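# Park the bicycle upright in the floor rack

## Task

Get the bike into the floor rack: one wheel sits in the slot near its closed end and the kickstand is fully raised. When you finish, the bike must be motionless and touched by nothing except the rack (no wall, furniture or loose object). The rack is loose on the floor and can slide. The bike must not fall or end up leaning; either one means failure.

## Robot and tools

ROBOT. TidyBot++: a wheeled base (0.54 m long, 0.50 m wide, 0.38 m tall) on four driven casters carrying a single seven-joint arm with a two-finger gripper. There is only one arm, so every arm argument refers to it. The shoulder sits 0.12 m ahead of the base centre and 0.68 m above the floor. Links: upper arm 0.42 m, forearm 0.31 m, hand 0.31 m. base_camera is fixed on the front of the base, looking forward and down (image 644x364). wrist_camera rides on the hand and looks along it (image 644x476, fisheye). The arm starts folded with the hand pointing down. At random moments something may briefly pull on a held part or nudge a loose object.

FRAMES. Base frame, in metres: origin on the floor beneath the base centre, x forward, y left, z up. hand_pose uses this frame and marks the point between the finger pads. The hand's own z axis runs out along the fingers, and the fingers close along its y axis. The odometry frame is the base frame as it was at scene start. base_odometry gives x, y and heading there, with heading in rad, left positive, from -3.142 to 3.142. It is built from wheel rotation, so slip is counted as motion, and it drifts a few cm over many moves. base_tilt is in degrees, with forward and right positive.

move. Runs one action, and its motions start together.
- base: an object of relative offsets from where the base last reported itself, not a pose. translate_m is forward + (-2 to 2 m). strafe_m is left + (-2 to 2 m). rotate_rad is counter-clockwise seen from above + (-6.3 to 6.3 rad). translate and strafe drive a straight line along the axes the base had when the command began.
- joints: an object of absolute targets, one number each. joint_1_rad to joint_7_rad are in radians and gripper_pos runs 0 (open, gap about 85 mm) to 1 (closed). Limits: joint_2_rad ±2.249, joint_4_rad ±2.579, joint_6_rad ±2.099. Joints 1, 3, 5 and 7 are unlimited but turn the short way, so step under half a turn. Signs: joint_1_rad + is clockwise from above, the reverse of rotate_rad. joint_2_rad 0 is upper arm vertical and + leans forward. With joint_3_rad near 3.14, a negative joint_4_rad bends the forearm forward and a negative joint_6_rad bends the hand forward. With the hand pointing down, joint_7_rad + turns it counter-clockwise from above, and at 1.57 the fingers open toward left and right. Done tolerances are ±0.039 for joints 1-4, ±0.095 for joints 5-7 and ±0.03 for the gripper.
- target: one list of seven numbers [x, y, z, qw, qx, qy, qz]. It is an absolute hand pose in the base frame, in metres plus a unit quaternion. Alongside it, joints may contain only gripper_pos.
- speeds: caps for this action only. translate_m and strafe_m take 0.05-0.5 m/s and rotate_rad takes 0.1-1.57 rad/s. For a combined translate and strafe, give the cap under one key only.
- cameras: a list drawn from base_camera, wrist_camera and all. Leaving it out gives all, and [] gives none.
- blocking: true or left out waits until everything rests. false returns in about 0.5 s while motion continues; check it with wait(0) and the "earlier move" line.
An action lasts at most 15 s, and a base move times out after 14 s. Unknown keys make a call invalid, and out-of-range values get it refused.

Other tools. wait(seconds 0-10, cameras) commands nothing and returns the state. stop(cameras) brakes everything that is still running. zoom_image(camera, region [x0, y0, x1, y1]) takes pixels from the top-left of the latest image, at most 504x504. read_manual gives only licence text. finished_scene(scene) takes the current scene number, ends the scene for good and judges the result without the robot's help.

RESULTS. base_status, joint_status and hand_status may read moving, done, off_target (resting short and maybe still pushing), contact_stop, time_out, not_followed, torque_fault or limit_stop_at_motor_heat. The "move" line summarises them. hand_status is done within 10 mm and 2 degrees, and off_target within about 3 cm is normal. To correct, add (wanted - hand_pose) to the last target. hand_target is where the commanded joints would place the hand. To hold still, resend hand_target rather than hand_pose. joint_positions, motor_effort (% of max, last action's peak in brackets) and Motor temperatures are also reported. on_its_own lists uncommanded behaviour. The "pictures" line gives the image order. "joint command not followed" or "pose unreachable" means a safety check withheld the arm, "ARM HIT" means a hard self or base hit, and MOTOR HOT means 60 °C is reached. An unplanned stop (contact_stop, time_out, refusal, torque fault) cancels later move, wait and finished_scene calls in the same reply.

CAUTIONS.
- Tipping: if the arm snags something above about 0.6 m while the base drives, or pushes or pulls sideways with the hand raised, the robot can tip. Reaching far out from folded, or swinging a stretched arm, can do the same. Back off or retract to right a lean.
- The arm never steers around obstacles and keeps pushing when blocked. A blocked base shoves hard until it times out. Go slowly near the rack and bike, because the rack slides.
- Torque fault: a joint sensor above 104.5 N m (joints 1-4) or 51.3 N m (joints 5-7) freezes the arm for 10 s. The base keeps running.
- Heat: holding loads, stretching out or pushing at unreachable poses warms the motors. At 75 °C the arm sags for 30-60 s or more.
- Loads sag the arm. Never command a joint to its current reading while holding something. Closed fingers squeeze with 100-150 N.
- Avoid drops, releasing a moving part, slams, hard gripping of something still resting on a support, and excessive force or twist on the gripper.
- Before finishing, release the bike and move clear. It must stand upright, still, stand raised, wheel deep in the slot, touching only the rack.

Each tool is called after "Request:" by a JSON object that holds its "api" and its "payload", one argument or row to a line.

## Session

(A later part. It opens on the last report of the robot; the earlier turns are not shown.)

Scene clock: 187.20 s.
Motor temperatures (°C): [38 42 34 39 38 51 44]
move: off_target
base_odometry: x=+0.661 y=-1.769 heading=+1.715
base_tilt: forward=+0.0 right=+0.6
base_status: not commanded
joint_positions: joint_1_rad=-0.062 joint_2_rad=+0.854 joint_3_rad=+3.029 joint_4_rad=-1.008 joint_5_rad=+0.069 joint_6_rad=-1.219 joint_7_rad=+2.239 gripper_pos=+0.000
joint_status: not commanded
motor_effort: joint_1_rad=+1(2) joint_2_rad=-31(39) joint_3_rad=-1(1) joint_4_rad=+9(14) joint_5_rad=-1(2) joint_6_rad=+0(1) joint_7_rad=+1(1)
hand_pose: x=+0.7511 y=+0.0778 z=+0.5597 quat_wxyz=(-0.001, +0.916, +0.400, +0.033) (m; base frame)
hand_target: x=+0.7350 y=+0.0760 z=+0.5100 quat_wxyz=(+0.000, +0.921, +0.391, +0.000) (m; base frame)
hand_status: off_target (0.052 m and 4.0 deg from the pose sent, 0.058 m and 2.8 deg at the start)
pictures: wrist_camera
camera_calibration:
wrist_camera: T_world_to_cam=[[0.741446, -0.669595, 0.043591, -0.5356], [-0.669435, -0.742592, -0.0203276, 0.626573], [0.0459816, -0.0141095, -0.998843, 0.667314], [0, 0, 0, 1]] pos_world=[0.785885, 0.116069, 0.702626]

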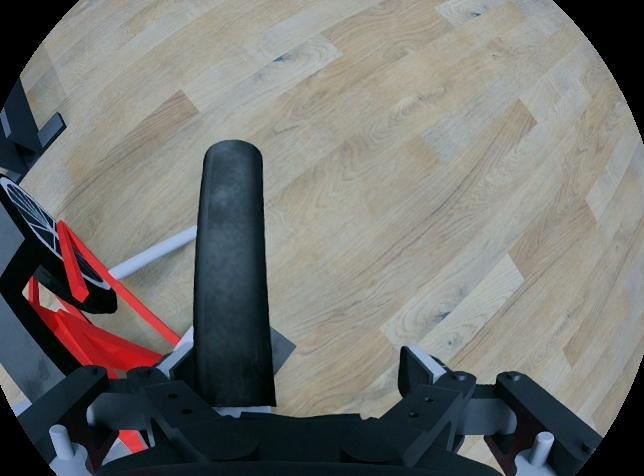

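Request:
{"api": "move", "payload": {
  "target": [0.718, 0.088, 0.545, 0.0, 0.9205, 0.3907, 0.0],
  "cameras": ["wrist_camera"]
}}

Scene clock: 188.33 s.
Motor temperatures (°C): [38 42 34 39 38 51 44]
move: off_target
base_odometry: x=+0.661 y=-1.769 heading=+1.715
base_tilt: forward=+0.0 right=+0.6
base_status: not commanded
joint_positions: joint_1_rad=-0.077 joint_2_rad=+0.832 joint_3_rad=+3.029 joint_4_rad=-1.055 joint_5_rad=+0.069 joint_6_rad=-1.219 joint_7_rad=+2.215 gripper_pos=+0.000
joint_status: not commanded
motor_effort: joint_1_rad=+1(1) joint_2_rad=-38(38) joint_3_rad=-1(2) joint_4_rad=+11(12) joint_5_rad=-1(2) joint_6_rad=-3(3) joint_7_rad=+1(1)
hand_pose: x=+0.7334 y=+0.0863 z=+0.5588 quat_wxyz=(-0.004, +0.917, +0.398, +0.021) (m; base frame)
hand_target: x=+0.7180 y=+0.0880 z=+0.5450 quat_wxyz=(+0.000, +0.921, +0.391, +0.000) (m; base frame)
hand_status: off_target (0.021 m and 2.6 deg from the pose sent, 0.038 m and 4.0 deg at the start)
pictures: wrist_camera
camera_calibration:
wrist_camera: T_world_to_cam=[[0.739194, -0.672915, 0.0278901, -0.506107], [-0.673162, -0.739495, -0.000732362, 0.612601], [0.0211174, -0.0182332, -0.999611, 0.686387], [0, 0, 0, 1]] pos_world=[0.771996, 0.124963, 0.700684]

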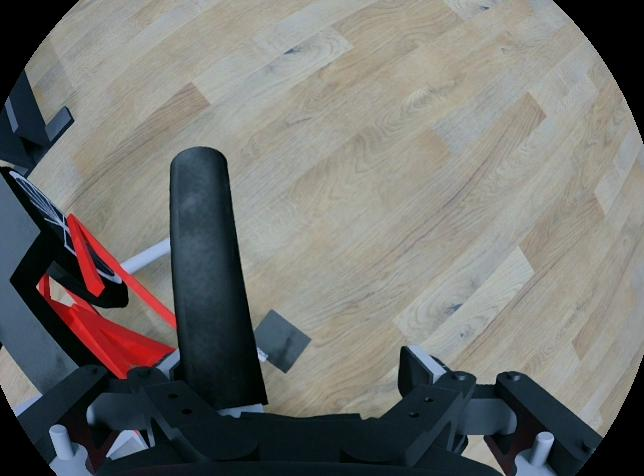

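Request:
{"api": "move", "payload": {
  "target": [0.718, 0.088, 0.66, 0.0, 0.9205, 0.3907, 0.0]
}}

Scene clock: 189.93 s.
Motor temperatures (°C): [38 42 34 39 38 51 44]
move: off_target
base_odometry: x=+0.661 y=-1.769 heading=+1.715
base_tilt: forward=+0.0 right=+0.6
base_status: not commanded
joint_positions: joint_1_rad=-0.087 joint_2_rad=+0.778 joint_3_rad=+3.029 joint_4_rad=-0.854 joint_5_rad=+0.069 joint_6_rad=-1.481 joint_7_rad=+2.215 gripper_pos=+0.000
joint_status: not commanded
motor_effort: joint_1_rad=+0(1) joint_2_rad=-44(47) joint_3_rad=-2(2) joint_4_rad=+17(18) joint_5_rad=-2(2) joint_6_rad=+0(3) joint_7_rad=+1(1)
hand_pose: x=+0.7307 y=+0.0851 z=+0.6533 quat_wxyz=(-0.001, +0.918, +0.396, +0.017) (m; base frame)
hand_target: x=+0.7180 y=+0.0880 z=+0.6600 quat_wxyz=(+0.000, +0.921, +0.391, +0.000) (m; base frame)
hand_status: off_target (0.015 m and 2.1 deg from the pose sent, 0.102 m and 2.6 deg at the start)
pictures: base_camera, wrist_camera
camera_calibration:
wrist_camera: T_world_to_cam=[[0.736947, -0.675304, 0.0295637, -0.5068], [-0.675777, -0.737045, 0.00953708, 0.604909], [0.0153494, -0.0270068, -0.999517, 0.785826], [0, 0, 0, 1]] pos_world=[0.770205, 0.124824, 0.794661]

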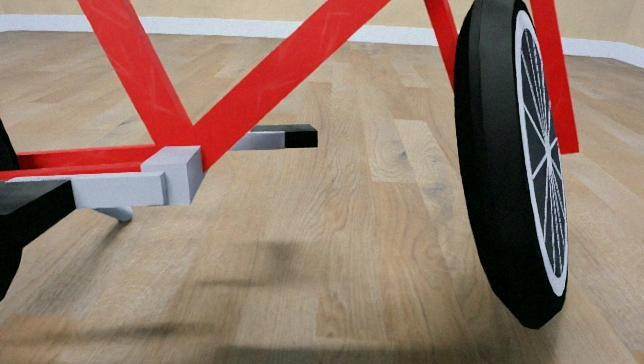

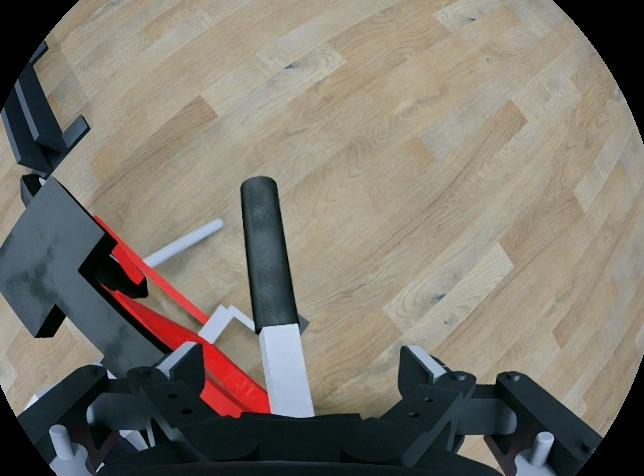

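Request:
{"api": "move", "payload": {
  "target": [0.712, 0.093, 0.595, 0.0, 0.887, 0.4617, 0.0],
  "cameras": ["wrist_camera"]
}}

Request:
{"api": "move", "payload": {
  "joints": {"gripper_pos": 0.8}
}}

Scene clock: 191.30 s.
Motor temperatures (°C): [38 42 34 39 38 51 44]
move: off_target
base_odometry: x=+0.661 y=-1.769 heading=+1.715
base_tilt: forward=+0.0 right=+0.6
base_status: not commanded
joint_positions: joint_1_rad=-0.087 joint_2_rad=+0.778 joint_3_rad=+3.016 joint_4_rad=-1.021 joint_5_rad=+0.069 joint_6_rad=-1.375 joint_7_rad=+2.273 gripper_pos=+0.000
joint_status: not commanded
motor_effort: joint_1_rad=+0(1) joint_2_rad=-43(44) joint_3_rad=-2(2) joint_4_rad=+16(17) joint_5_rad=-2(3) joint_6_rad=+0(0) joint_7_rad=+1(1)
hand_pose: x=+0.7028 y=+0.0914 z=+0.6017 quat_wxyz=(-0.014, +0.902, +0.432, -0.011) (m; base frame)
hand_target: x=+0.7120 y=+0.0930 z=+0.5950 quat_wxyz=(+0.000, +0.887, +0.462, +0.000) (m; base frame)
hand_status: off_target (0.011 m and 4.3 deg from the pose sent, 0.062 m and 8.5 deg at the start)
pictures: wrist_camera
camera_calibration:
wrist_camera: T_world_to_cam=[[0.788927, -0.614261, -0.0166487, -0.494755], [-0.612986, -0.788603, 0.048515, 0.52836], [-0.0429301, -0.0280694, -0.998684, 0.775376], [0, 0, 0, 1]] pos_world=[0.74749, 0.134521, 0.740485]

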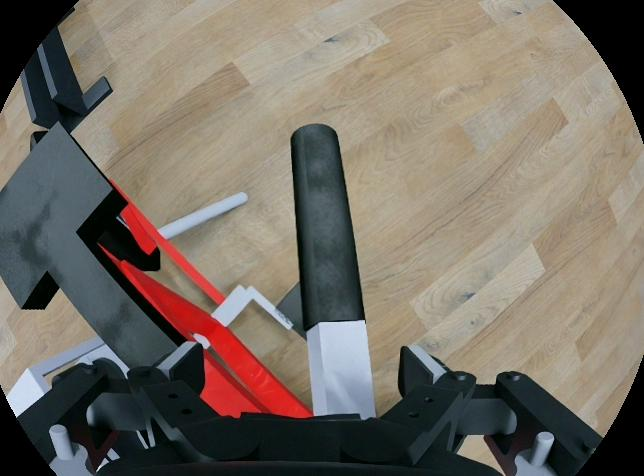

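Scene clock: 192.63 s.
Motor temperatures (°C): [38 42 34 39 38 51 44]
move: done
base_odometry: x=+0.662 y=-1.769 heading=+1.715
base_tilt: forward=+0.0 right=+0.6
base_status: not commanded
joint_positions: joint_1_rad=-0.085 joint_2_rad=+0.775 joint_3_rad=+3.002 joint_4_rad=-1.025 joint_5_rad=+0.065 joint_6_rad=-1.354 joint_7_rad=+2.290 gripper_pos=+0.780
joint_status: all done
motor_effort: joint_1_rad=-1(6) joint_2_rad=-41(46) joint_3_rad=-2(5) joint_4_rad=+16(17) joint_5_rad=+1(7) joint_6_rad=+2(6) joint_7_rad=+2(4)
hand_pose: x=+0.7067 y=+0.0997 z=+0.6027 quat_wxyz=(-0.018, +0.896, +0.443, +0.001) (m; base frame)
hand_target: x=+0.7120 y=+0.0930 z=+0.5950 quat_wxyz=(+0.000, +0.887, +0.462, +0.000) (m; base frame)
hand_status: not commanded
pictures: base_camera, wrist_camera
camera_calibration:
wrist_camera: T_world_to_cam=[[0.803948, -0.594562, -0.0128054, -0.507635], [-0.594216, -0.803975, 0.0230542, 0.540848], [-0.0240024, -0.0109252, -0.999652, 0.762322], [0, 0, 0, 1]] pos_world=[0.74779, 0.141337, 0.743087]

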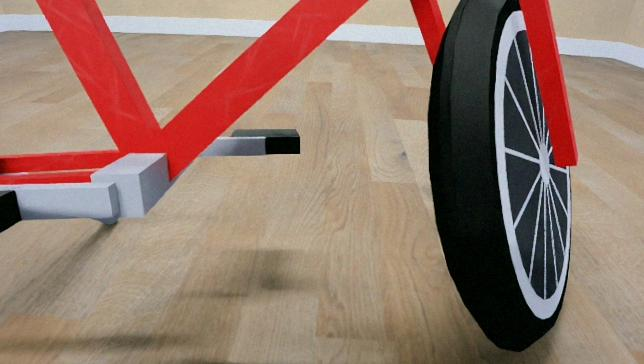

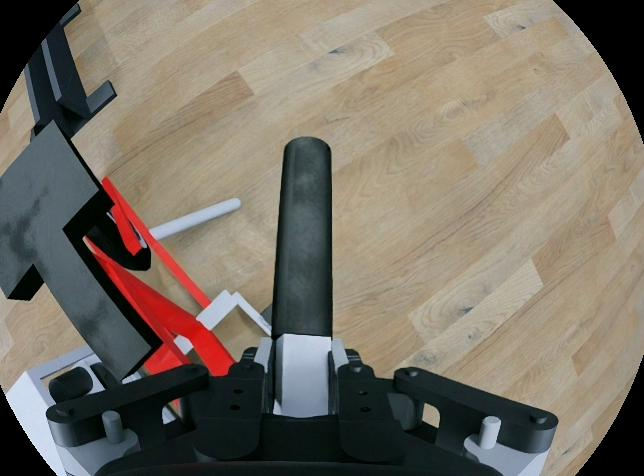

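Request:
{"api": "move", "payload": {
  "target": [0.744, 0.070, 0.595, 0.0, 0.9441, 0.3297, 0.0]
}}

Scene clock: 193.93 s.
Motor temperatures (°C): [38 42 34 40 38 51 44]
move: off_target
base_odometry: x=+0.662 y=-1.769 heading=+1.715
base_tilt: forward=+0.0 right=+0.6
base_status: not commanded
joint_positions: joint_1_rad=-0.085 joint_2_rad=+0.830 joint_3_rad=+3.037 joint_4_rad=-0.906 joint_5_rad=+0.065 joint_6_rad=-1.419 joint_7_rad=+2.135 gripper_pos=+0.783
joint_status: not commanded
motor_effort: joint_1_rad=+2(2) joint_2_rad=-43(44) joint_3_rad=+0(3) joint_4_rad=+21(21) joint_5_rad=+3(4) joint_6_rad=+8(8) joint_7_rad=+2(3)
hand_pose: x=+0.7291 y=+0.0835 z=+0.6049 quat_wxyz=(-0.008, +0.934, +0.358, -0.004) (m; base frame)
hand_target: x=+0.7440 y=+0.0700 z=+0.5950 quat_wxyz=(+0.000, +0.944, +0.330, +0.000) (m; base frame)
hand_status: off_target (0.022 m and 3.5 deg from the pose sent, 0.048 m and 14.3 deg at the start)
pictures: base_camera, wrist_camera
camera_calibration:
wrist_camera: T_world_to_cam=[[0.679101, -0.734044, 0.000410052, -0.440535], [-0.733384, -0.678467, 0.0427779, 0.620095], [-0.0311227, -0.0293512, -0.999085, 0.771175], [0, 0, 0, 1]] pos_world=[0.777937, 0.119976, 0.744123]

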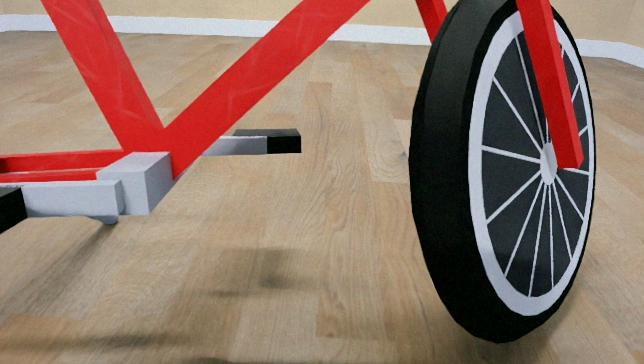

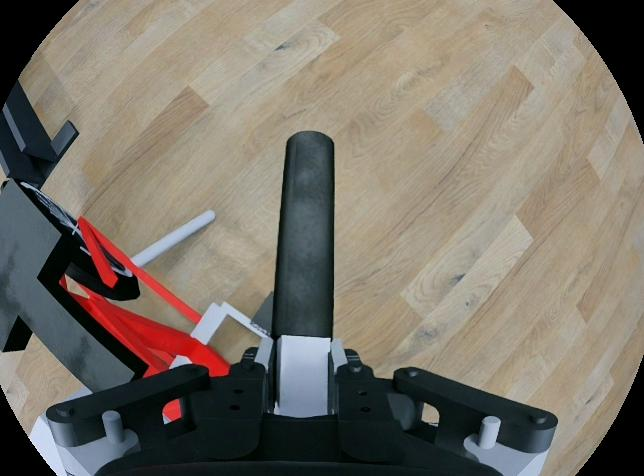

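Works well. Continue.

Request:
{"api": "move", "payload": {
  "target": [0.772, 0.036, 0.595, 0.0, 0.979, 0.2036, 0.0],
  "cameras": ["base_camera"]
}}

Request:
{"api": "move", "payload": {
  "target": [0.792, -0.005, 0.595, 0.0, 0.9973, 0.0741, 0.0]
}}

Scene clock: 195.37 s.
Motor temperatures (°C): [38 42 34 40 38 51 44]
move: off_target
base_odometry: x=+0.662 y=-1.769 heading=+1.715
base_tilt: forward=+0.0 right=+0.6
base_status: not commanded
joint_positions: joint_1_rad=-0.078 joint_2_rad=+0.914 joint_3_rad=+3.092 joint_4_rad=-0.728 joint_5_rad=+0.053 joint_6_rad=-1.492 joint_7_rad=+1.962 gripper_pos=+0.786
joint_status: not commanded
motor_effort: joint_1_rad=+3(4) joint_2_rad=-45(46) joint_3_rad=+2(3) joint_4_rad=+20(22) joint_5_rad=+3(4) joint_6_rad=+7(9) joint_7_rad=+1(2)
hand_pose: x=+0.7656 y=+0.0580 z=+0.6056 quat_wxyz=(+0.007, +0.968, +0.249, +0.003) (m; base frame)
hand_target: x=+0.7720 y=+0.0360 z=+0.5950 quat_wxyz=(+0.000, +0.979, +0.204, +0.000) (m; base frame)
hand_status: off_target (0.025 m and 5.4 deg from the pose sent, 0.065 m and 18.4 deg at the start)
pictures: base_camera

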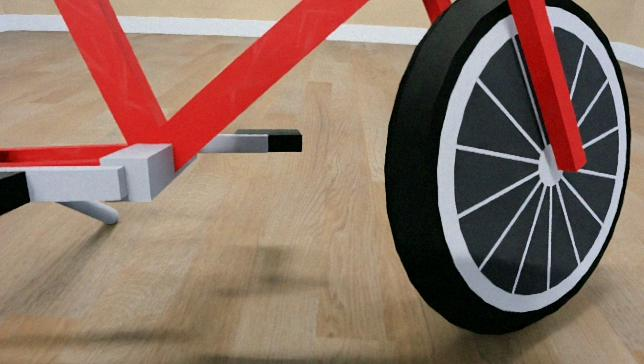

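Scene clock: 196.73 s.
Motor temperatures (°C): [38 42 34 40 38 51 44]
move: off_target
base_odometry: x=+0.662 y=-1.769 heading=+1.715
base_tilt: forward=+0.0 right=+0.6
base_status: not commanded
joint_positions: joint_1_rad=-0.042 joint_2_rad=+0.991 joint_3_rad=+3.130 joint_4_rad=-0.557 joint_5_rad=+0.011 joint_6_rad=-1.567 joint_7_rad=+1.781 gripper_pos=+0.791
joint_status: not commanded
motor_effort: joint_1_rad=+5(6) joint_2_rad=-46(48) joint_3_rad=+4(4) joint_4_rad=+19(21) joint_5_rad=+4(5) joint_6_rad=+5(8) joint_7_rad=+1(1)
hand_pose: x=+0.7925 y=+0.0309 z=+0.6082 quat_wxyz=(+0.002, +0.992, +0.128, +0.013) (m; base frame)
hand_target: x=+0.7920 y=-0.0050 z=+0.5950 quat_wxyz=(+0.000, +0.997, +0.074, +0.000) (m; base frame)
hand_status: off_target (0.038 m and 6.4 deg from the pose sent, 0.069 m and 20.4 deg at the start)
pictures: base_camera, wrist_camera
camera_calibration:
wrist_camera: T_world_to_cam=[[0.268788, -0.962877, 0.0249117, -0.204839], [-0.963154, -0.268433, 0.0166856, 0.816086], [-0.00937907, -0.0284787, -0.99955, 0.757938], [0, 0, 0, 1]] pos_world=[0.848183, 0.0434147, 0.749084]

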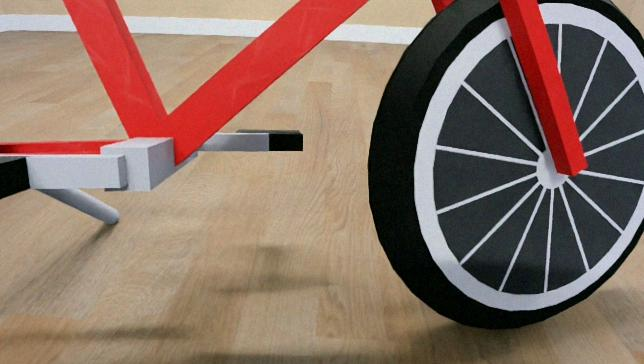

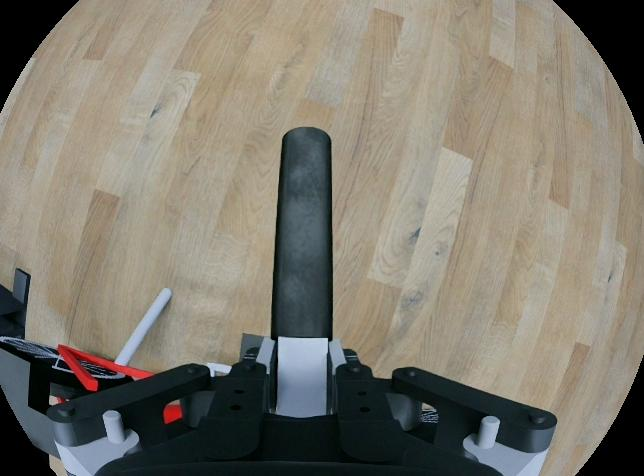

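Request:
{"api": "move", "payload": {
  "target": [0.780, -0.04, 0.595, 0.0, 1.0, -0.02, 0.0]
}}

Scene clock: 197.80 s.
Motor temperatures (°C): [38 42 34 40 38 51 44]
move: off_target
base_odometry: x=+0.661 y=-1.769 heading=+1.715
base_tilt: forward=+0.0 right=+0.6
base_status: not commanded
joint_positions: joint_1_rad=-0.019 joint_2_rad=+0.951 joint_3_rad=+3.137 joint_4_rad=-0.614 joint_5_rad=-0.018 joint_6_rad=-1.562 joint_7_rad=+1.658 gripper_pos=+0.795
joint_status: not commanded
motor_effort: joint_1_rad=+10(10) joint_2_rad=-40(46) joint_3_rad=+5(6) joint_4_rad=+15(19) joint_5_rad=+6(7) joint_6_rad=+2(5) joint_7_rad=+0(1)
hand_pose: x=+0.7799 y=+0.0217 z=+0.6171 quat_wxyz=(-0.011, +0.998, +0.054, +0.007) (m; base frame)
hand_target: x=+0.7800 y=-0.0400 z=+0.5950 quat_wxyz=(+0.000, +1.000, -0.020, +0.000) (m; base frame)
hand_status: off_target (0.066 m and 8.7 deg from the pose sent, 0.073 m and 17.1 deg at the start)
pictures: base_camera, wrist_camera
camera_calibration:
wrist_camera: T_world_to_cam=[[0.123511, -0.992339, -0.00301622, -0.079405], [-0.992029, -0.123548, 0.0248033, 0.81564], [-0.0249859, -0.0000713045, -0.999688, 0.778084], [0, 0, 0, 1]] pos_world=[0.838387, 0.0220295, 0.757371]

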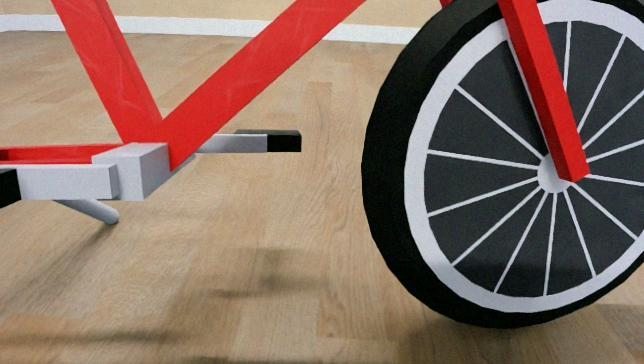

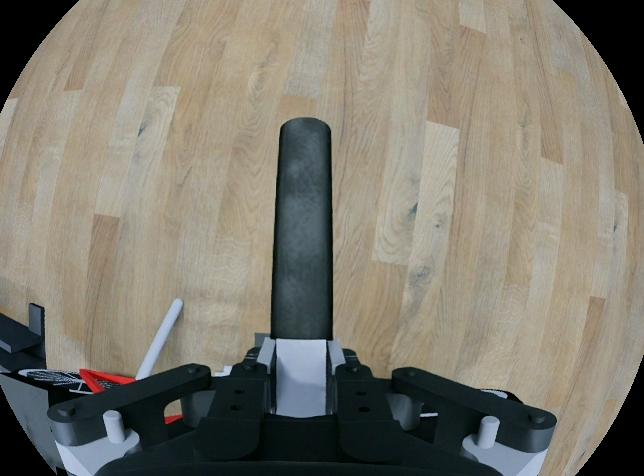

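Request:
{"api": "move", "payload": {
  "target": [0.770, 0.010, 0.605, 0.0, 0.9995, 0.03, 0.0],
  "cameras": ["base_camera"]
}}

Request:
{"api": "move", "payload": {
  "joints": {"gripper_pos": 0.3},
  "cameras": ["base_camera"]
}}

Request:
{"api": "move", "payload": {
  "target": [0.770, 0.010, 0.72, 0.0, 0.9995, 0.03, 0.0]
}}

Scene clock: 198.80 s.
Motor temperatures (°C): [38 42 34 40 38 51 44]
move: off_target
base_odometry: x=+0.661 y=-1.769 heading=+1.715
base_tilt: forward=+0.0 right=+0.6
base_status: not commanded
joint_positions: joint_1_rad=-0.035 joint_2_rad=+0.910 joint_3_rad=+3.137 joint_4_rad=-0.684 joint_5_rad=-0.018 joint_6_rad=-1.560 joint_7_rad=+1.657 gripper_pos=+0.795
joint_status: not commanded
motor_effort: joint_1_rad=+5(10) joint_2_rad=-39(41) joint_3_rad=+3(6) joint_4_rad=+17(17) joint_5_rad=+1(6) joint_6_rad=+5(6) joint_7_rad=-1(1)
hand_pose: x=+0.7607 y=+0.0317 z=+0.6215 quat_wxyz=(-0.011, +0.998, +0.062, -0.006) (m; base frame)
hand_target: x=+0.7700 y=+0.0100 z=+0.6050 quat_wxyz=(+0.000, +1.000, +0.030, +0.000) (m; base frame)
hand_status: off_target (0.029 m and 4.0 deg from the pose sent, 0.019 m and 3.2 deg at the start)
pictures: base_camera

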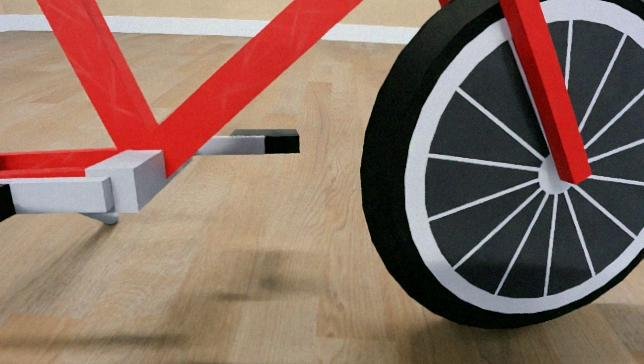

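Scene clock: 199.63 s.
Motor temperatures (°C): [38 42 34 40 38 51 44]
move: done
base_odometry: x=+0.661 y=-1.769 heading=+1.715
base_tilt: forward=+0.0 right=+0.6
base_status: not commanded
joint_positions: joint_1_rad=-0.034 joint_2_rad=+0.916 joint_3_rad=+3.152 joint_4_rad=-0.699 joint_5_rad=-0.018 joint_6_rad=-1.558 joint_7_rad=+1.657 gripper_pos=+0.300
joint_status: all done
motor_effort: joint_1_rad=+1(5) joint_2_rad=-46(48) joint_3_rad=+0(3) joint_4_rad=+18(20) joint_5_rad=+0(3) joint_6_rad=+3(9) joint_7_rad=+0(1)
hand_pose: x=+0.7568 y=+0.0238 z=+0.6129 quat_wxyz=(-0.005, +0.998, +0.057, -0.015) (m; base frame)
hand_target: x=+0.7700 y=+0.0100 z=+0.6050 quat_wxyz=(+0.000, +1.000, +0.030, +0.000) (m; base frame)
hand_status: not commanded
pictures: base_camera

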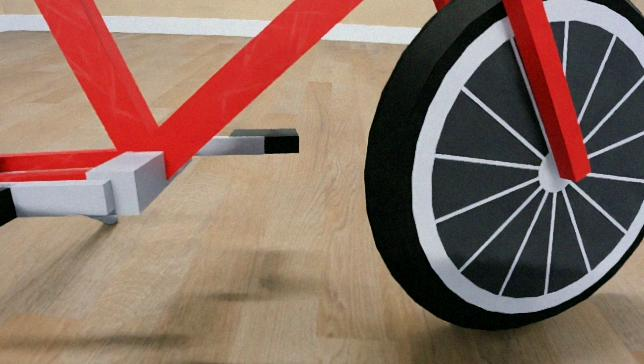

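Scene clock: 210.00 s.
Motor temperatures (°C): [38 43 34 40 38 51 44]
move: time_out
base_odometry: x=+0.661 y=-1.769 heading=+1.715
base_tilt: forward=+0.0 right=+0.6
base_status: not commanded
joint_positions: joint_1_rad=-0.023 joint_2_rad=+1.023 joint_3_rad=+3.192 joint_4_rad=-0.125 joint_5_rad=-0.024 joint_6_rad=-2.008 joint_7_rad=+1.654 gripper_pos=+0.300
joint_status: not commanded
motor_effort: joint_1_rad=+0(3) joint_2_rad=-47(63) joint_3_rad=+0(1) joint_4_rad=+15(26) joint_5_rad=-1(3) joint_6_rad=+0(7) joint_7_rad=+1(1)
hand_pose: x=+0.7607 y=+0.0073 z=+0.7185 quat_wxyz=(+0.010, +0.999, +0.045, -0.007) (m; base frame)
hand_target: x=+0.7611 y=+0.0076 z=+0.7185 quat_wxyz=(+0.010, +0.999, +0.040, -0.007) (m; base frame)
hand_status: time_out (0.010 m and 2.2 deg from the pose sent, 0.109 m and 3.6 deg at the start; a joint's target at an end of its range on 111 of 300 steps)
pictures: base_camera, wrist_camera
camera_calibration:
wrist_camera: T_world_to_cam=[[0.104938, -0.99377, 0.037542, -0.105964], [-0.99309, -0.102723, 0.0567456, 0.770092], [-0.0525356, -0.0432374, -0.997683, 0.898819], [0, 0, 0, 1]] pos_world=[0.82311, 0.0126649, 0.857015]

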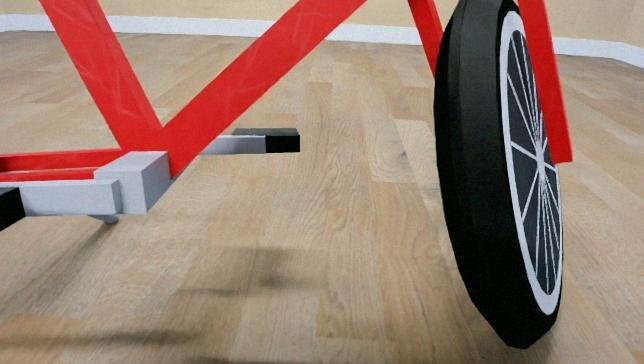

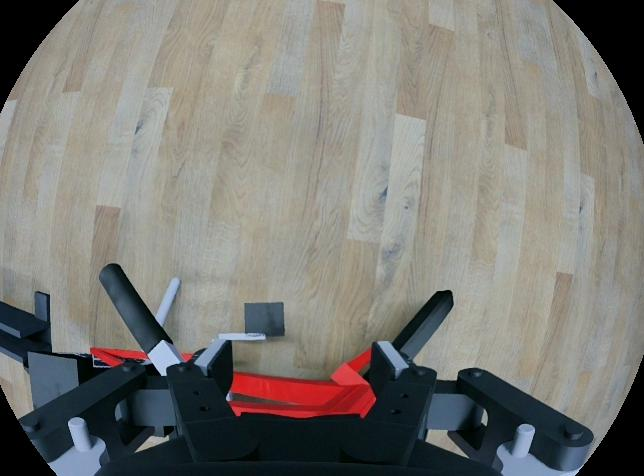

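Request:
{"api": "move", "payload": {
  "target": [0.55, 0.0, 0.82, 0.0, 0.9239, 0.3827, 0.0]
}}

Scene clock: 213.57 s.
Motor temperatures (°C): [38 43 34 40 38 51 44]
move: off_target
base_odometry: x=+0.661 y=-1.769 heading=+1.715
base_tilt: forward=+0.0 right=+0.6
base_status: not commanded
joint_positions: joint_1_rad=+0.036 joint_2_rad=+0.314 joint_3_rad=+3.078 joint_4_rad=-1.118 joint_5_rad=-0.024 joint_6_rad=-1.763 joint_7_rad=+2.293 gripper_pos=+0.300
joint_status: not commanded
motor_effort: joint_1_rad=+0(1) joint_2_rad=-27(49) joint_3_rad=-1(1) joint_4_rad=+17(17) joint_5_rad=-2(2) joint_6_rad=+0(1) joint_7_rad=+1(1)
hand_pose: x=+0.5425 y=+0.0164 z=+0.8155 quat_wxyz=(-0.029, +0.930, +0.366, -0.017) (m; base frame)
hand_target: x=+0.5500 y=+0.0000 z=+0.8200 quat_wxyz=(+0.000, +0.924, +0.383, +0.000) (m; base frame)
hand_status: off_target (0.019 m and 4.4 deg from the pose sent, 0.234 m and 39.9 deg at the start)
pictures: base_camera, wrist_camera
camera_calibration:
wrist_camera: T_world_to_cam=[[0.692205, -0.719967, -0.0499865, -0.329407], [-0.718168, -0.694008, 0.0508805, 0.41415], [-0.0713233, 0.000678898, -0.997453, 0.993815], [0, 0, 0, 1]] pos_world=[0.596329, 0.0495864, 0.953746]

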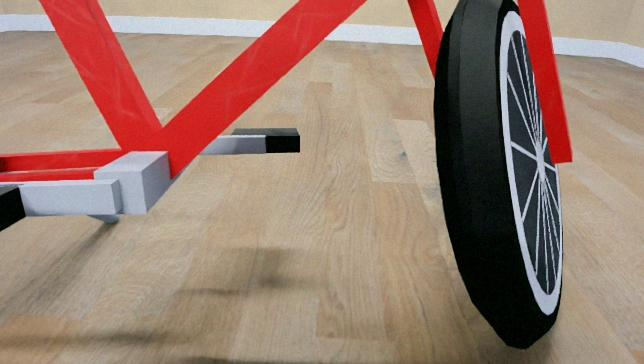

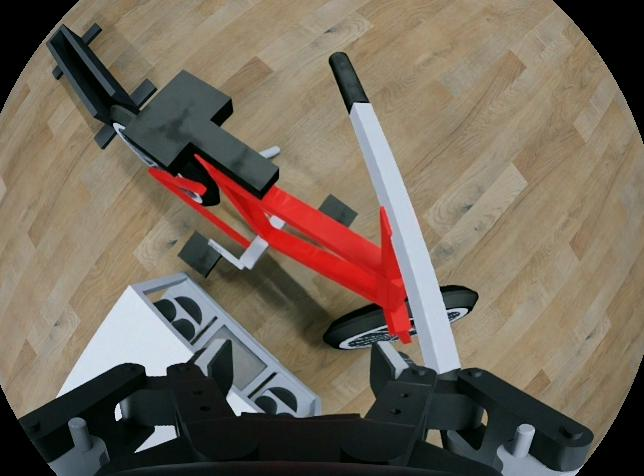

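Request:
{"api": "move", "payload": {
  "base": {"translate_m": -0.15},
  "target": [0.45, 0.0, 0.75, 0.0, 0.7071, 0.7071, 0.0],
  "cameras": []
}}

Request:
{"api": "move", "payload": {
  "base": {"strafe_m": 1.03}
}}

Scene clock: 215.97 s.
Motor temperatures (°C): [38 43 34 40 38 51 44]
move: off_target
base_odometry: x=+0.683 y=-1.917 heading=+1.715
base_tilt: forward=+0.0 right=+0.6
base_status: done
joint_positions: joint_1_rad=+0.037 joint_2_rad=+0.073 joint_3_rad=+3.099 joint_4_rad=-1.642 joint_5_rad=-0.024 joint_6_rad=-1.486 joint_7_rad=+3.098 gripper_pos=+0.300
joint_status: not commanded
motor_effort: joint_1_rad=+0(1) joint_2_rad=-18(31) joint_3_rad=+0(2) joint_4_rad=+16(17) joint_5_rad=-2(3) joint_6_rad=+0(1) joint_7_rad=+1(1)
hand_pose: x=+0.4419 y=+0.0104 z=+0.7459 quat_wxyz=(-0.030, +0.721, +0.692, -0.012) (m; base frame)
hand_target: x=+0.4500 y=+0.0000 z=+0.7500 quat_wxyz=(+0.000, +0.707, +0.707, +0.000) (m; base frame)
hand_status: off_target (0.014 m and 4.4 deg from the pose sent, 0.115 m and 47.1 deg at the start)
pictures: none
No camera images: "cameras" was empty.

Scene clock: 219.37 s.
Motor temperatures (°C): [38 43 34 40 38 51 44]
move: done
base_odometry: x=-0.337 y=-2.065 heading=+1.715
base_tilt: forward=+0.0 right=+0.6
base_status: done
joint_positions: joint_1_rad=+0.036 joint_2_rad=+0.070 joint_3_rad=+3.105 joint_4_rad=-1.642 joint_5_rad=-0.024 joint_6_rad=-1.484 joint_7_rad=+3.100 gripper_pos=+0.300
joint_status: not commanded
motor_effort: joint_1_rad=+0(2) joint_2_rad=-18(19) joint_3_rad=+0(2) joint_4_rad=+17(17) joint_5_rad=-2(3) joint_6_rad=+0(1) joint_7_rad=+0(1)
hand_pose: x=+0.4423 y=+0.0089 z=+0.7466 quat_wxyz=(-0.028, +0.722, +0.691, -0.011) (m; base frame)
hand_target: x=+0.4500 y=+0.0000 z=+0.7500 quat_wxyz=(+0.000, +0.707, +0.707, +0.000) (m; base frame)
hand_status: not commanded
pictures: base_camera, wrist_camera
camera_calibration:
wrist_camera: T_world_to_cam=[[0.998893, -0.0281057, -0.0377182, -0.419868], [-0.0275062, -0.999488, 0.0163193, 0.0634726], [-0.0381576, -0.0152638, -0.999155, 0.904686], [0, 0, 0, 1]] pos_world=[0.45567, 0.0654484, 0.88705]

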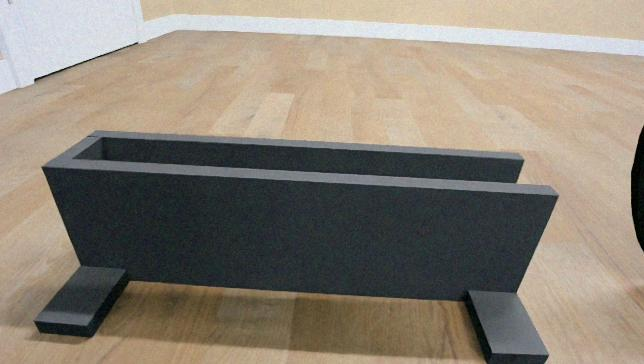

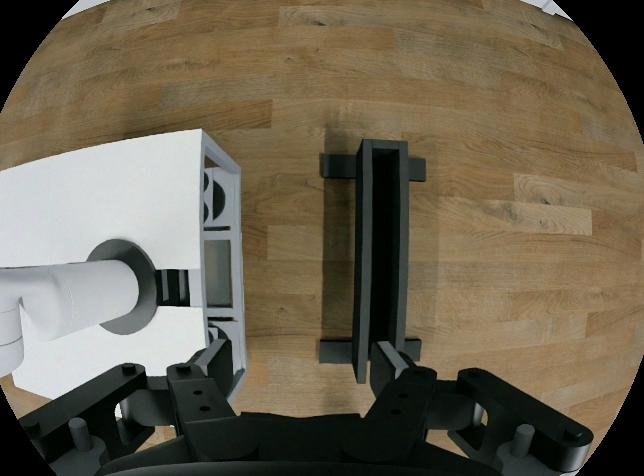

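Request:
{"api": "move", "payload": {
  "target": [0.537, 0.0, 0.30, 0.0, 0.7071, 0.7071, 0.0],
  "joints": {"gripper_pos": 0.4}
}}

Scene clock: 222.20 s.
Motor temperatures (°C): [38 43 34 40 38 51 44]
move: done
base_odometry: x=-0.337 y=-2.065 heading=+1.715
base_tilt: forward=+0.0 right=+0.6
base_status: not commanded
joint_positions: joint_1_rad=+0.138 joint_2_rad=+0.977 joint_3_rad=+2.935 joint_4_rad=-1.923 joint_5_rad=+0.642 joint_6_rad=-0.334 joint_7_rad=+2.531 gripper_pos=+0.400
joint_status: all done
motor_effort: joint_1_rad=+0(1) joint_2_rad=-35(37) joint_3_rad=-3(4) joint_4_rad=+4(17) joint_5_rad=-1(3) joint_6_rad=+0(1) joint_7_rad=+0(1)
hand_pose: x=+0.5362 y=-0.0048 z=+0.3082 quat_wxyz=(+0.002, +0.712, +0.702, -0.016) (m; base frame)
hand_target: x=+0.5370 y=+0.0000 z=+0.3000 quat_wxyz=(+0.000, +0.707, +0.707, +0.000) (m; base frame)
hand_status: done (0.010 m and 2.0 deg from the pose sent, 0.457 m and 4.3 deg at the start)
pictures: base_camera, wrist_camera
camera_calibration:
wrist_camera: T_world_to_cam=[[0.999997, 0.00157163, -0.00195144, -0.542023], [0.00169942, -0.997731, 0.0673101, 0.0281371], [-0.00184123, -0.0673132, -0.99773, 0.449929], [0, 0, 0, 1]] pos_world=[0.542802, 0.0592112, 0.445956]

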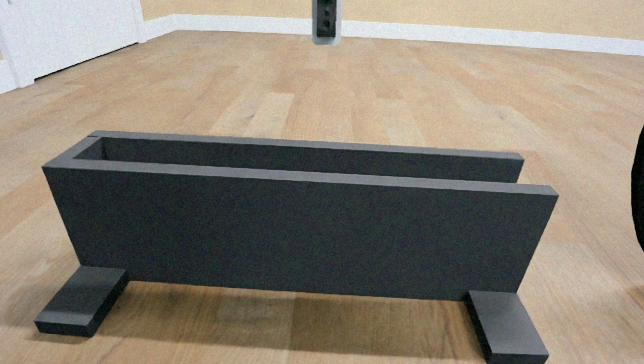

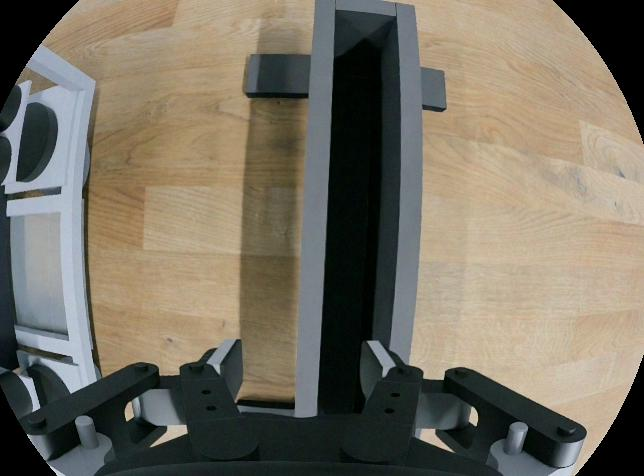

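Request:
{"api": "move", "payload": {
  "target": [0.537, 0.005, 0.19, 0.0, 0.7071, 0.7071, 0.0],
  "cameras": ["wrist_camera"]
}}

Request:
{"api": "move", "payload": {
  "target": [0.537, 0.005, 0.135, 0.0, 0.7071, 0.7071, 0.0],
  "cameras": ["base_camera"]
}}

Scene clock: 223.83 s.
Motor temperatures (°C): [38 43 34 40 38 51 44]
move: off_target
base_odometry: x=-0.337 y=-2.065 heading=+1.715
base_tilt: forward=+0.0 right=+0.6
base_status: not commanded
joint_positions: joint_1_rad=+0.055 joint_2_rad=+1.240 joint_3_rad=+3.059 joint_4_rad=-1.842 joint_5_rad=+0.721 joint_6_rad=-0.130 joint_7_rad=+2.415 gripper_pos=+0.400
joint_status: not commanded
motor_effort: joint_1_rad=+0(1) joint_2_rad=-37(39) joint_3_rad=-2(4) joint_4_rad=+1(4) joint_5_rad=-1(2) joint_6_rad=+0(1) joint_7_rad=+1(1)
hand_pose: x=+0.5237 y=+0.0009 z=+0.1957 quat_wxyz=(-0.011, +0.719, +0.694, -0.016) (m; base frame)
hand_target: x=+0.5370 y=+0.0050 z=+0.1900 quat_wxyz=(+0.000, +0.707, +0.707, +0.000) (m; base frame)
hand_status: off_target (0.015 m and 3.0 deg from the pose sent, 0.119 m and 2.0 deg at the start)
pictures: wrist_camera
camera_calibration:
wrist_camera: T_world_to_cam=[[0.999589, -0.0203758, -0.0201588, -0.525964], [-0.0193617, -0.998597, 0.0492825, 0.0559961], [-0.0211347, -0.048872, -0.998581, 0.348233], [0, 0, 0, 1]] pos_world=[0.534192, 0.0622194, 0.334376]

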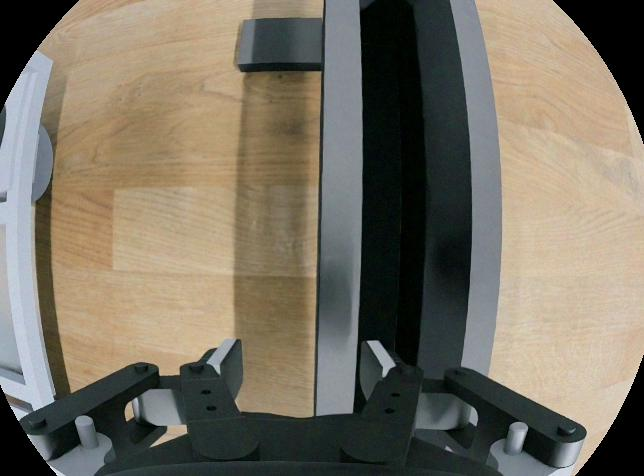

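Scene clock: 225.10 s.
Motor temperatures (°C): [38 43 34 40 38 51 44]
move: off_target
base_odometry: x=-0.337 y=-2.065 heading=+1.715
base_tilt: forward=+0.0 right=+0.6
base_status: not commanded
joint_positions: joint_1_rad=+0.022 joint_2_rad=+1.371 joint_3_rad=+3.107 joint_4_rad=-1.753 joint_5_rad=+0.721 joint_6_rad=-0.066 joint_7_rad=+2.400 gripper_pos=+0.400
joint_status: not commanded
motor_effort: joint_1_rad=+0(1) joint_2_rad=-37(40) joint_3_rad=-1(2) joint_4_rad=+0(2) joint_5_rad=-1(3) joint_6_rad=+0(1) joint_7_rad=+1(1)
hand_pose: x=+0.5272 y=-0.0002 z=+0.1407 quat_wxyz=(-0.008, +0.720, +0.694, -0.014) (m; base frame)
hand_target: x=+0.5370 y=+0.0050 z=+0.1350 quat_wxyz=(+0.000, +0.707, +0.707, +0.000) (m; base frame)
hand_status: off_target (0.012 m and 2.8 deg from the pose sent, 0.062 m and 3.0 deg at the start)
pictures: base_camera

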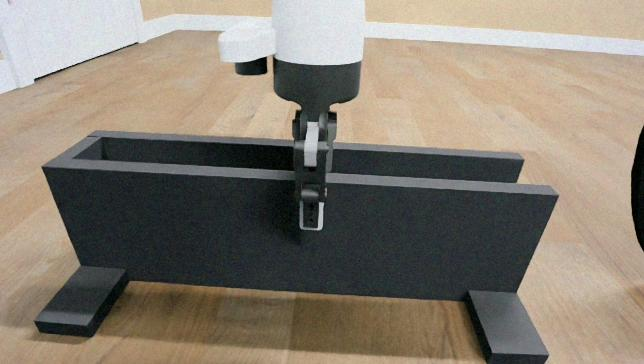

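Request:
{"api": "move", "payload": {
  "joints": {"gripper_pos": 1.0},
  "cameras": []
}}

Request:
{"api": "move", "payload": {
  "target": [0.537, 0.005, 0.35, 0.0, 0.7071, 0.7071, 0.0],
  "cameras": ["base_camera"]
}}

Request:
{"api": "move", "payload": {
  "target": [0.537, 0.005, 0.62, 0.0, 0.7071, 0.7071, 0.0],
  "base": {"translate_m": -0.5}
}}

Scene clock: 227.70 s.
Motor temperatures (°C): [38 43 34 40 38 51 44]
move: off_target
base_odometry: x=-0.337 y=-2.065 heading=+1.715
base_tilt: forward=+0.0 right=+0.6
base_status: not commanded
joint_positions: joint_1_rad=+0.022 joint_2_rad=+1.367 joint_3_rad=+3.111 joint_4_rad=-1.738 joint_5_rad=+0.721 joint_6_rad=-0.054 joint_7_rad=+2.399 gripper_pos=+0.805
joint_status: gripper_pos off_target (ended at +0.805, target +1.000)
motor_effort: joint_1_rad=-1(1) joint_2_rad=-35(37) joint_3_rad=-2(3) joint_4_rad=+0(5) joint_5_rad=-1(2) joint_6_rad=+1(4) joint_7_rad=+1(1)
hand_pose: x=+0.5410 y=-0.0003 z=+0.1419 quat_wxyz=(+0.001, +0.721, +0.693, -0.004) (m; base frame)
hand_target: x=+0.5370 y=+0.0050 z=+0.1350 quat_wxyz=(+0.000, +0.707, +0.707, +0.000) (m; base frame)
hand_status: not commanded
pictures: none
No camera images: "cameras" was empty.

Scene clock: 229.60 s.
Motor temperatures (°C): [38 43 34 40 38 51 44]
move: off_target
base_odometry: x=-0.337 y=-2.065 heading=+1.715
base_tilt: forward=+0.0 right=+0.6
base_status: not commanded
joint_positions: joint_1_rad=+0.174 joint_2_rad=+0.939 joint_3_rad=+2.875 joint_4_rad=-1.961 joint_5_rad=+0.688 joint_6_rad=-0.363 joint_7_rad=+2.518 gripper_pos=+0.805
joint_status: not commanded
motor_effort: joint_1_rad=+0(1) joint_2_rad=-43(51) joint_3_rad=-6(7) joint_4_rad=+6(8) joint_5_rad=-1(2) joint_6_rad=+2(2) joint_7_rad=+1(1)
hand_pose: x=+0.5247 y=+0.0014 z=+0.3249 quat_wxyz=(-0.005, +0.699, +0.715, -0.014) (m; base frame)
hand_target: x=+0.5370 y=+0.0050 z=+0.3500 quat_wxyz=(+0.000, +0.707, +0.707, +0.000) (m; base frame)
hand_status: off_target (0.028 m and 2.1 deg from the pose sent, 0.208 m and 2.2 deg at the start)
pictures: base_camera

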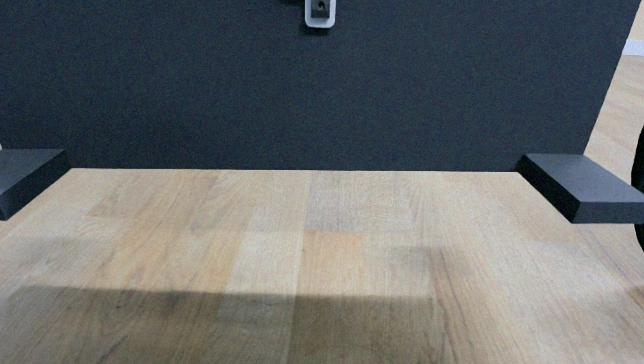

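Scene clock: 232.17 s.
Motor temperatures (°C): [38 43 34 40 38 51 44]
move: off_target
base_odometry: x=-0.265 y=-2.560 heading=+1.715
base_tilt: forward=+0.0 right=+0.6
base_status: done
joint_positions: joint_1_rad=+0.184 joint_2_rad=+0.416 joint_3_rad=+2.872 joint_4_rad=-1.751 joint_5_rad=+0.185 joint_6_rad=-1.057 joint_7_rad=+2.978 gripper_pos=+0.805
joint_status: not commanded
motor_effort: joint_1_rad=+0(1) joint_2_rad=-37(46) joint_3_rad=-3(6) joint_4_rad=+20(22) joint_5_rad=-2(2) joint_6_rad=+0(3) joint_7_rad=+1(1)
hand_pose: x=+0.5260 y=-0.0119 z=+0.5858 quat_wxyz=(+0.000, +0.707, +0.706, -0.040) (m; base frame)
hand_target: x=+0.5370 y=+0.0050 z=+0.6200 quat_wxyz=(+0.000, +0.707, +0.707, +0.000) (m; base frame)
hand_status: off_target (0.040 m and 4.6 deg from the pose sent, 0.295 m and 2.1 deg at the start)
pictures: base_camera, wrist_camera
camera_calibration:
wrist_camera: T_world_to_cam=[[0.999071, 0.0141982, -0.0406944, -0.507908], [0.0180833, -0.995144, 0.0967522, -0.0234512], [-0.039123, -0.0973982, -0.994476, 0.743739], [0, 0, 0, 1]] pos_world=[0.536958, 0.0563129, 0.721231]

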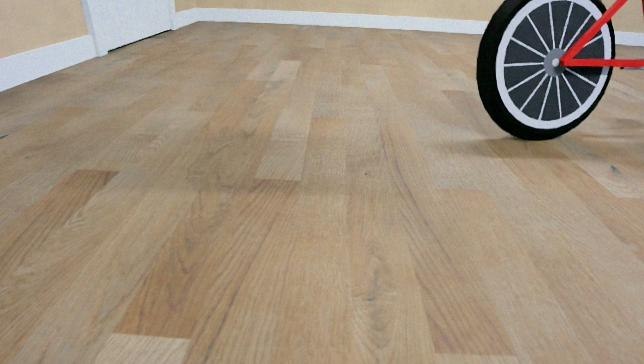

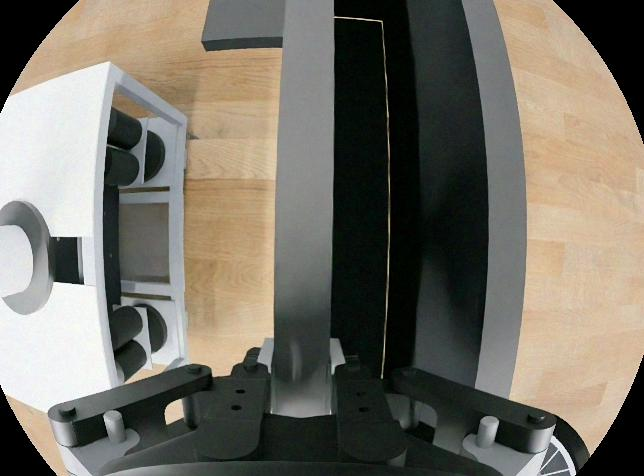

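Request:
{"api": "move", "payload": {
  "joints": {"joint_7_rad": 1.45},
  "cameras": []
}}

Request:
{"api": "move", "payload": {
  "joints": {"joint_7_rad": -0.1},
  "base": {"strafe_m": -1.6}
}}

Scene clock: 234.47 s.
Motor temperatures (°C): [38 43 34 40 38 51 44]
move: done
base_odometry: x=-0.265 y=-2.560 heading=+1.715
base_tilt: forward=+0.0 right=+0.6
base_status: not commanded
joint_positions: joint_1_rad=+0.188 joint_2_rad=+0.416 joint_3_rad=+2.869 joint_4_rad=-1.751 joint_5_rad=+0.169 joint_6_rad=-1.057 joint_7_rad=+1.495 gripper_pos=+0.805
joint_status: all done
motor_effort: joint_1_rad=+0(1) joint_2_rad=-37(38) joint_3_rad=-2(3) joint_4_rad=+19(20) joint_5_rad=+1(2) joint_6_rad=+0(1) joint_7_rad=+0(2)
hand_pose: x=+0.5254 y=-0.0085 z=+0.5858 quat_wxyz=(+0.020, +0.999, +0.039, -0.030) (m; base frame)
hand_target: x=+0.5370 y=+0.0050 z=+0.6200 quat_wxyz=(+0.000, +1.000, -0.001, +0.000) (m; base frame)
hand_status: not commanded
pictures: none
No camera images: "cameras" was empty.

Scene clock: 239.00 s.
Motor temperatures (°C): [38 43 34 40 38 51 44]
move: done
base_odometry: x=+1.319 y=-2.331 heading=+1.714
base_tilt: forward=+0.0 right=+0.6
base_status: done
joint_positions: joint_1_rad=+0.198 joint_2_rad=+0.416 joint_3_rad=+2.860 joint_4_rad=-1.744 joint_5_rad=+0.159 joint_6_rad=-1.057 joint_7_rad=-0.056 gripper_pos=+0.805
joint_status: all done
motor_effort: joint_1_rad=+0(3) joint_2_rad=-36(38) joint_3_rad=-2(5) joint_4_rad=+18(20) joint_5_rad=+1(3) joint_6_rad=-3(3) joint_7_rad=+1(2)
hand_pose: x=+0.5281 y=-0.0059 z=+0.5877 quat_wxyz=(+0.029, +0.738, -0.674, -0.010) (m; base frame)
hand_target: x=+0.5370 y=+0.0050 z=+0.6200 quat_wxyz=(+0.000, +0.714, -0.700, +0.000) (m; base frame)
hand_status: not commanded
pictures: base_camera, wrist_camera
camera_calibration:
wrist_camera: T_world_to_cam=[[-0.991856, -0.103872, 0.0737094, 0.47345], [-0.102846, 0.994542, 0.0175873, 0.104427], [-0.0751339, 0.00986333, -0.997125, 0.767496], [0, 0, 0, 1]] pos_world=[0.537999, -0.0622485, 0.728555]

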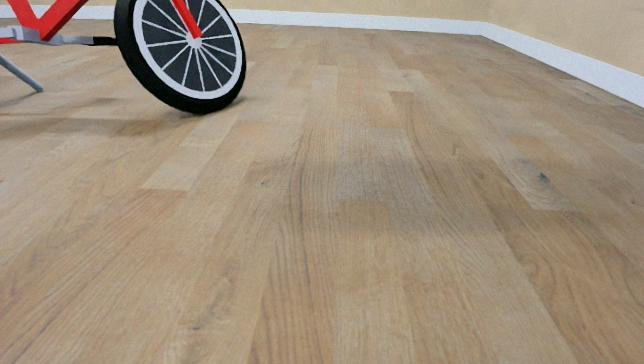

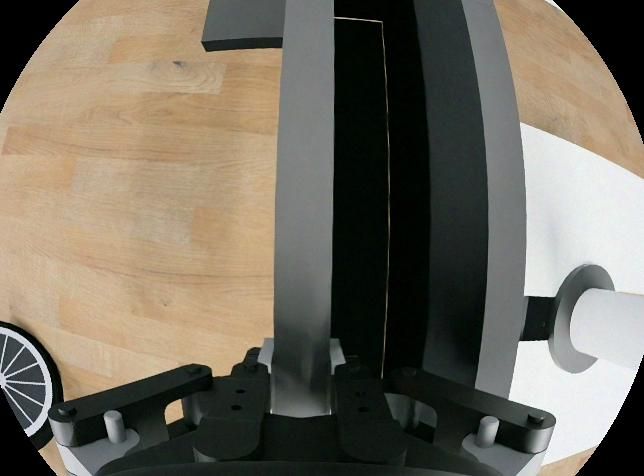

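Request:
{"api": "move", "payload": {

}}

Scene clock: 239.53 s.
Motor temperatures (°C): [38 43 34 40 38 51 44]
base_odometry: x=+1.319 y=-2.331 heading=+1.714
base_tilt: forward=+0.0 right=+0.6
base_status: done
joint_positions: joint_1_rad=+0.198 joint_2_rad=+0.416 joint_3_rad=+2.860 joint_4_rad=-1.744 joint_5_rad=+0.159 joint_6_rad=-1.057 joint_7_rad=-0.056 gripper_pos=+0.805
joint_status: all done
motor_effort: joint_1_rad=+0(3) joint_2_rad=-36(38) joint_3_rad=-2(5) joint_4_rad=+18(20) joint_5_rad=+1(3) joint_6_rad=-3(3) joint_7_rad=+0(2)
hand_pose: x=+0.5281 y=-0.0059 z=+0.5877 quat_wxyz=(+0.029, +0.738, -0.674, -0.010) (m; base frame)
hand_target: x=+0.5370 y=+0.0050 z=+0.6200 quat_wxyz=(+0.000, +0.714, -0.700, +0.000) (m; base frame)
hand_status: not commanded
pictures: base_camera, wrist_camera
camera_calibration:
wrist_camera: T_world_to_cam=[[-0.991858, -0.103869, 0.0736803, 0.473482], [-0.102843, 0.994542, 0.0175861, 0.104427], [-0.0751048, 0.00986535, -0.997127, 0.76749], [0, 0, 0, 1]] pos_world=[0.538009, -0.0622487, 0.728562]

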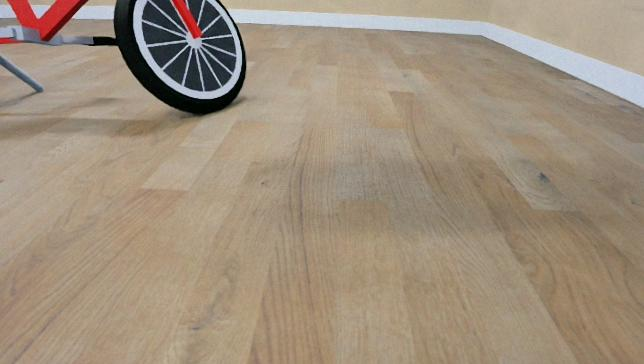

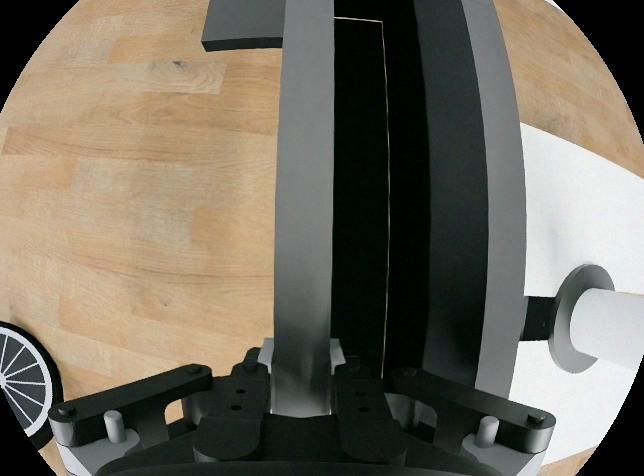

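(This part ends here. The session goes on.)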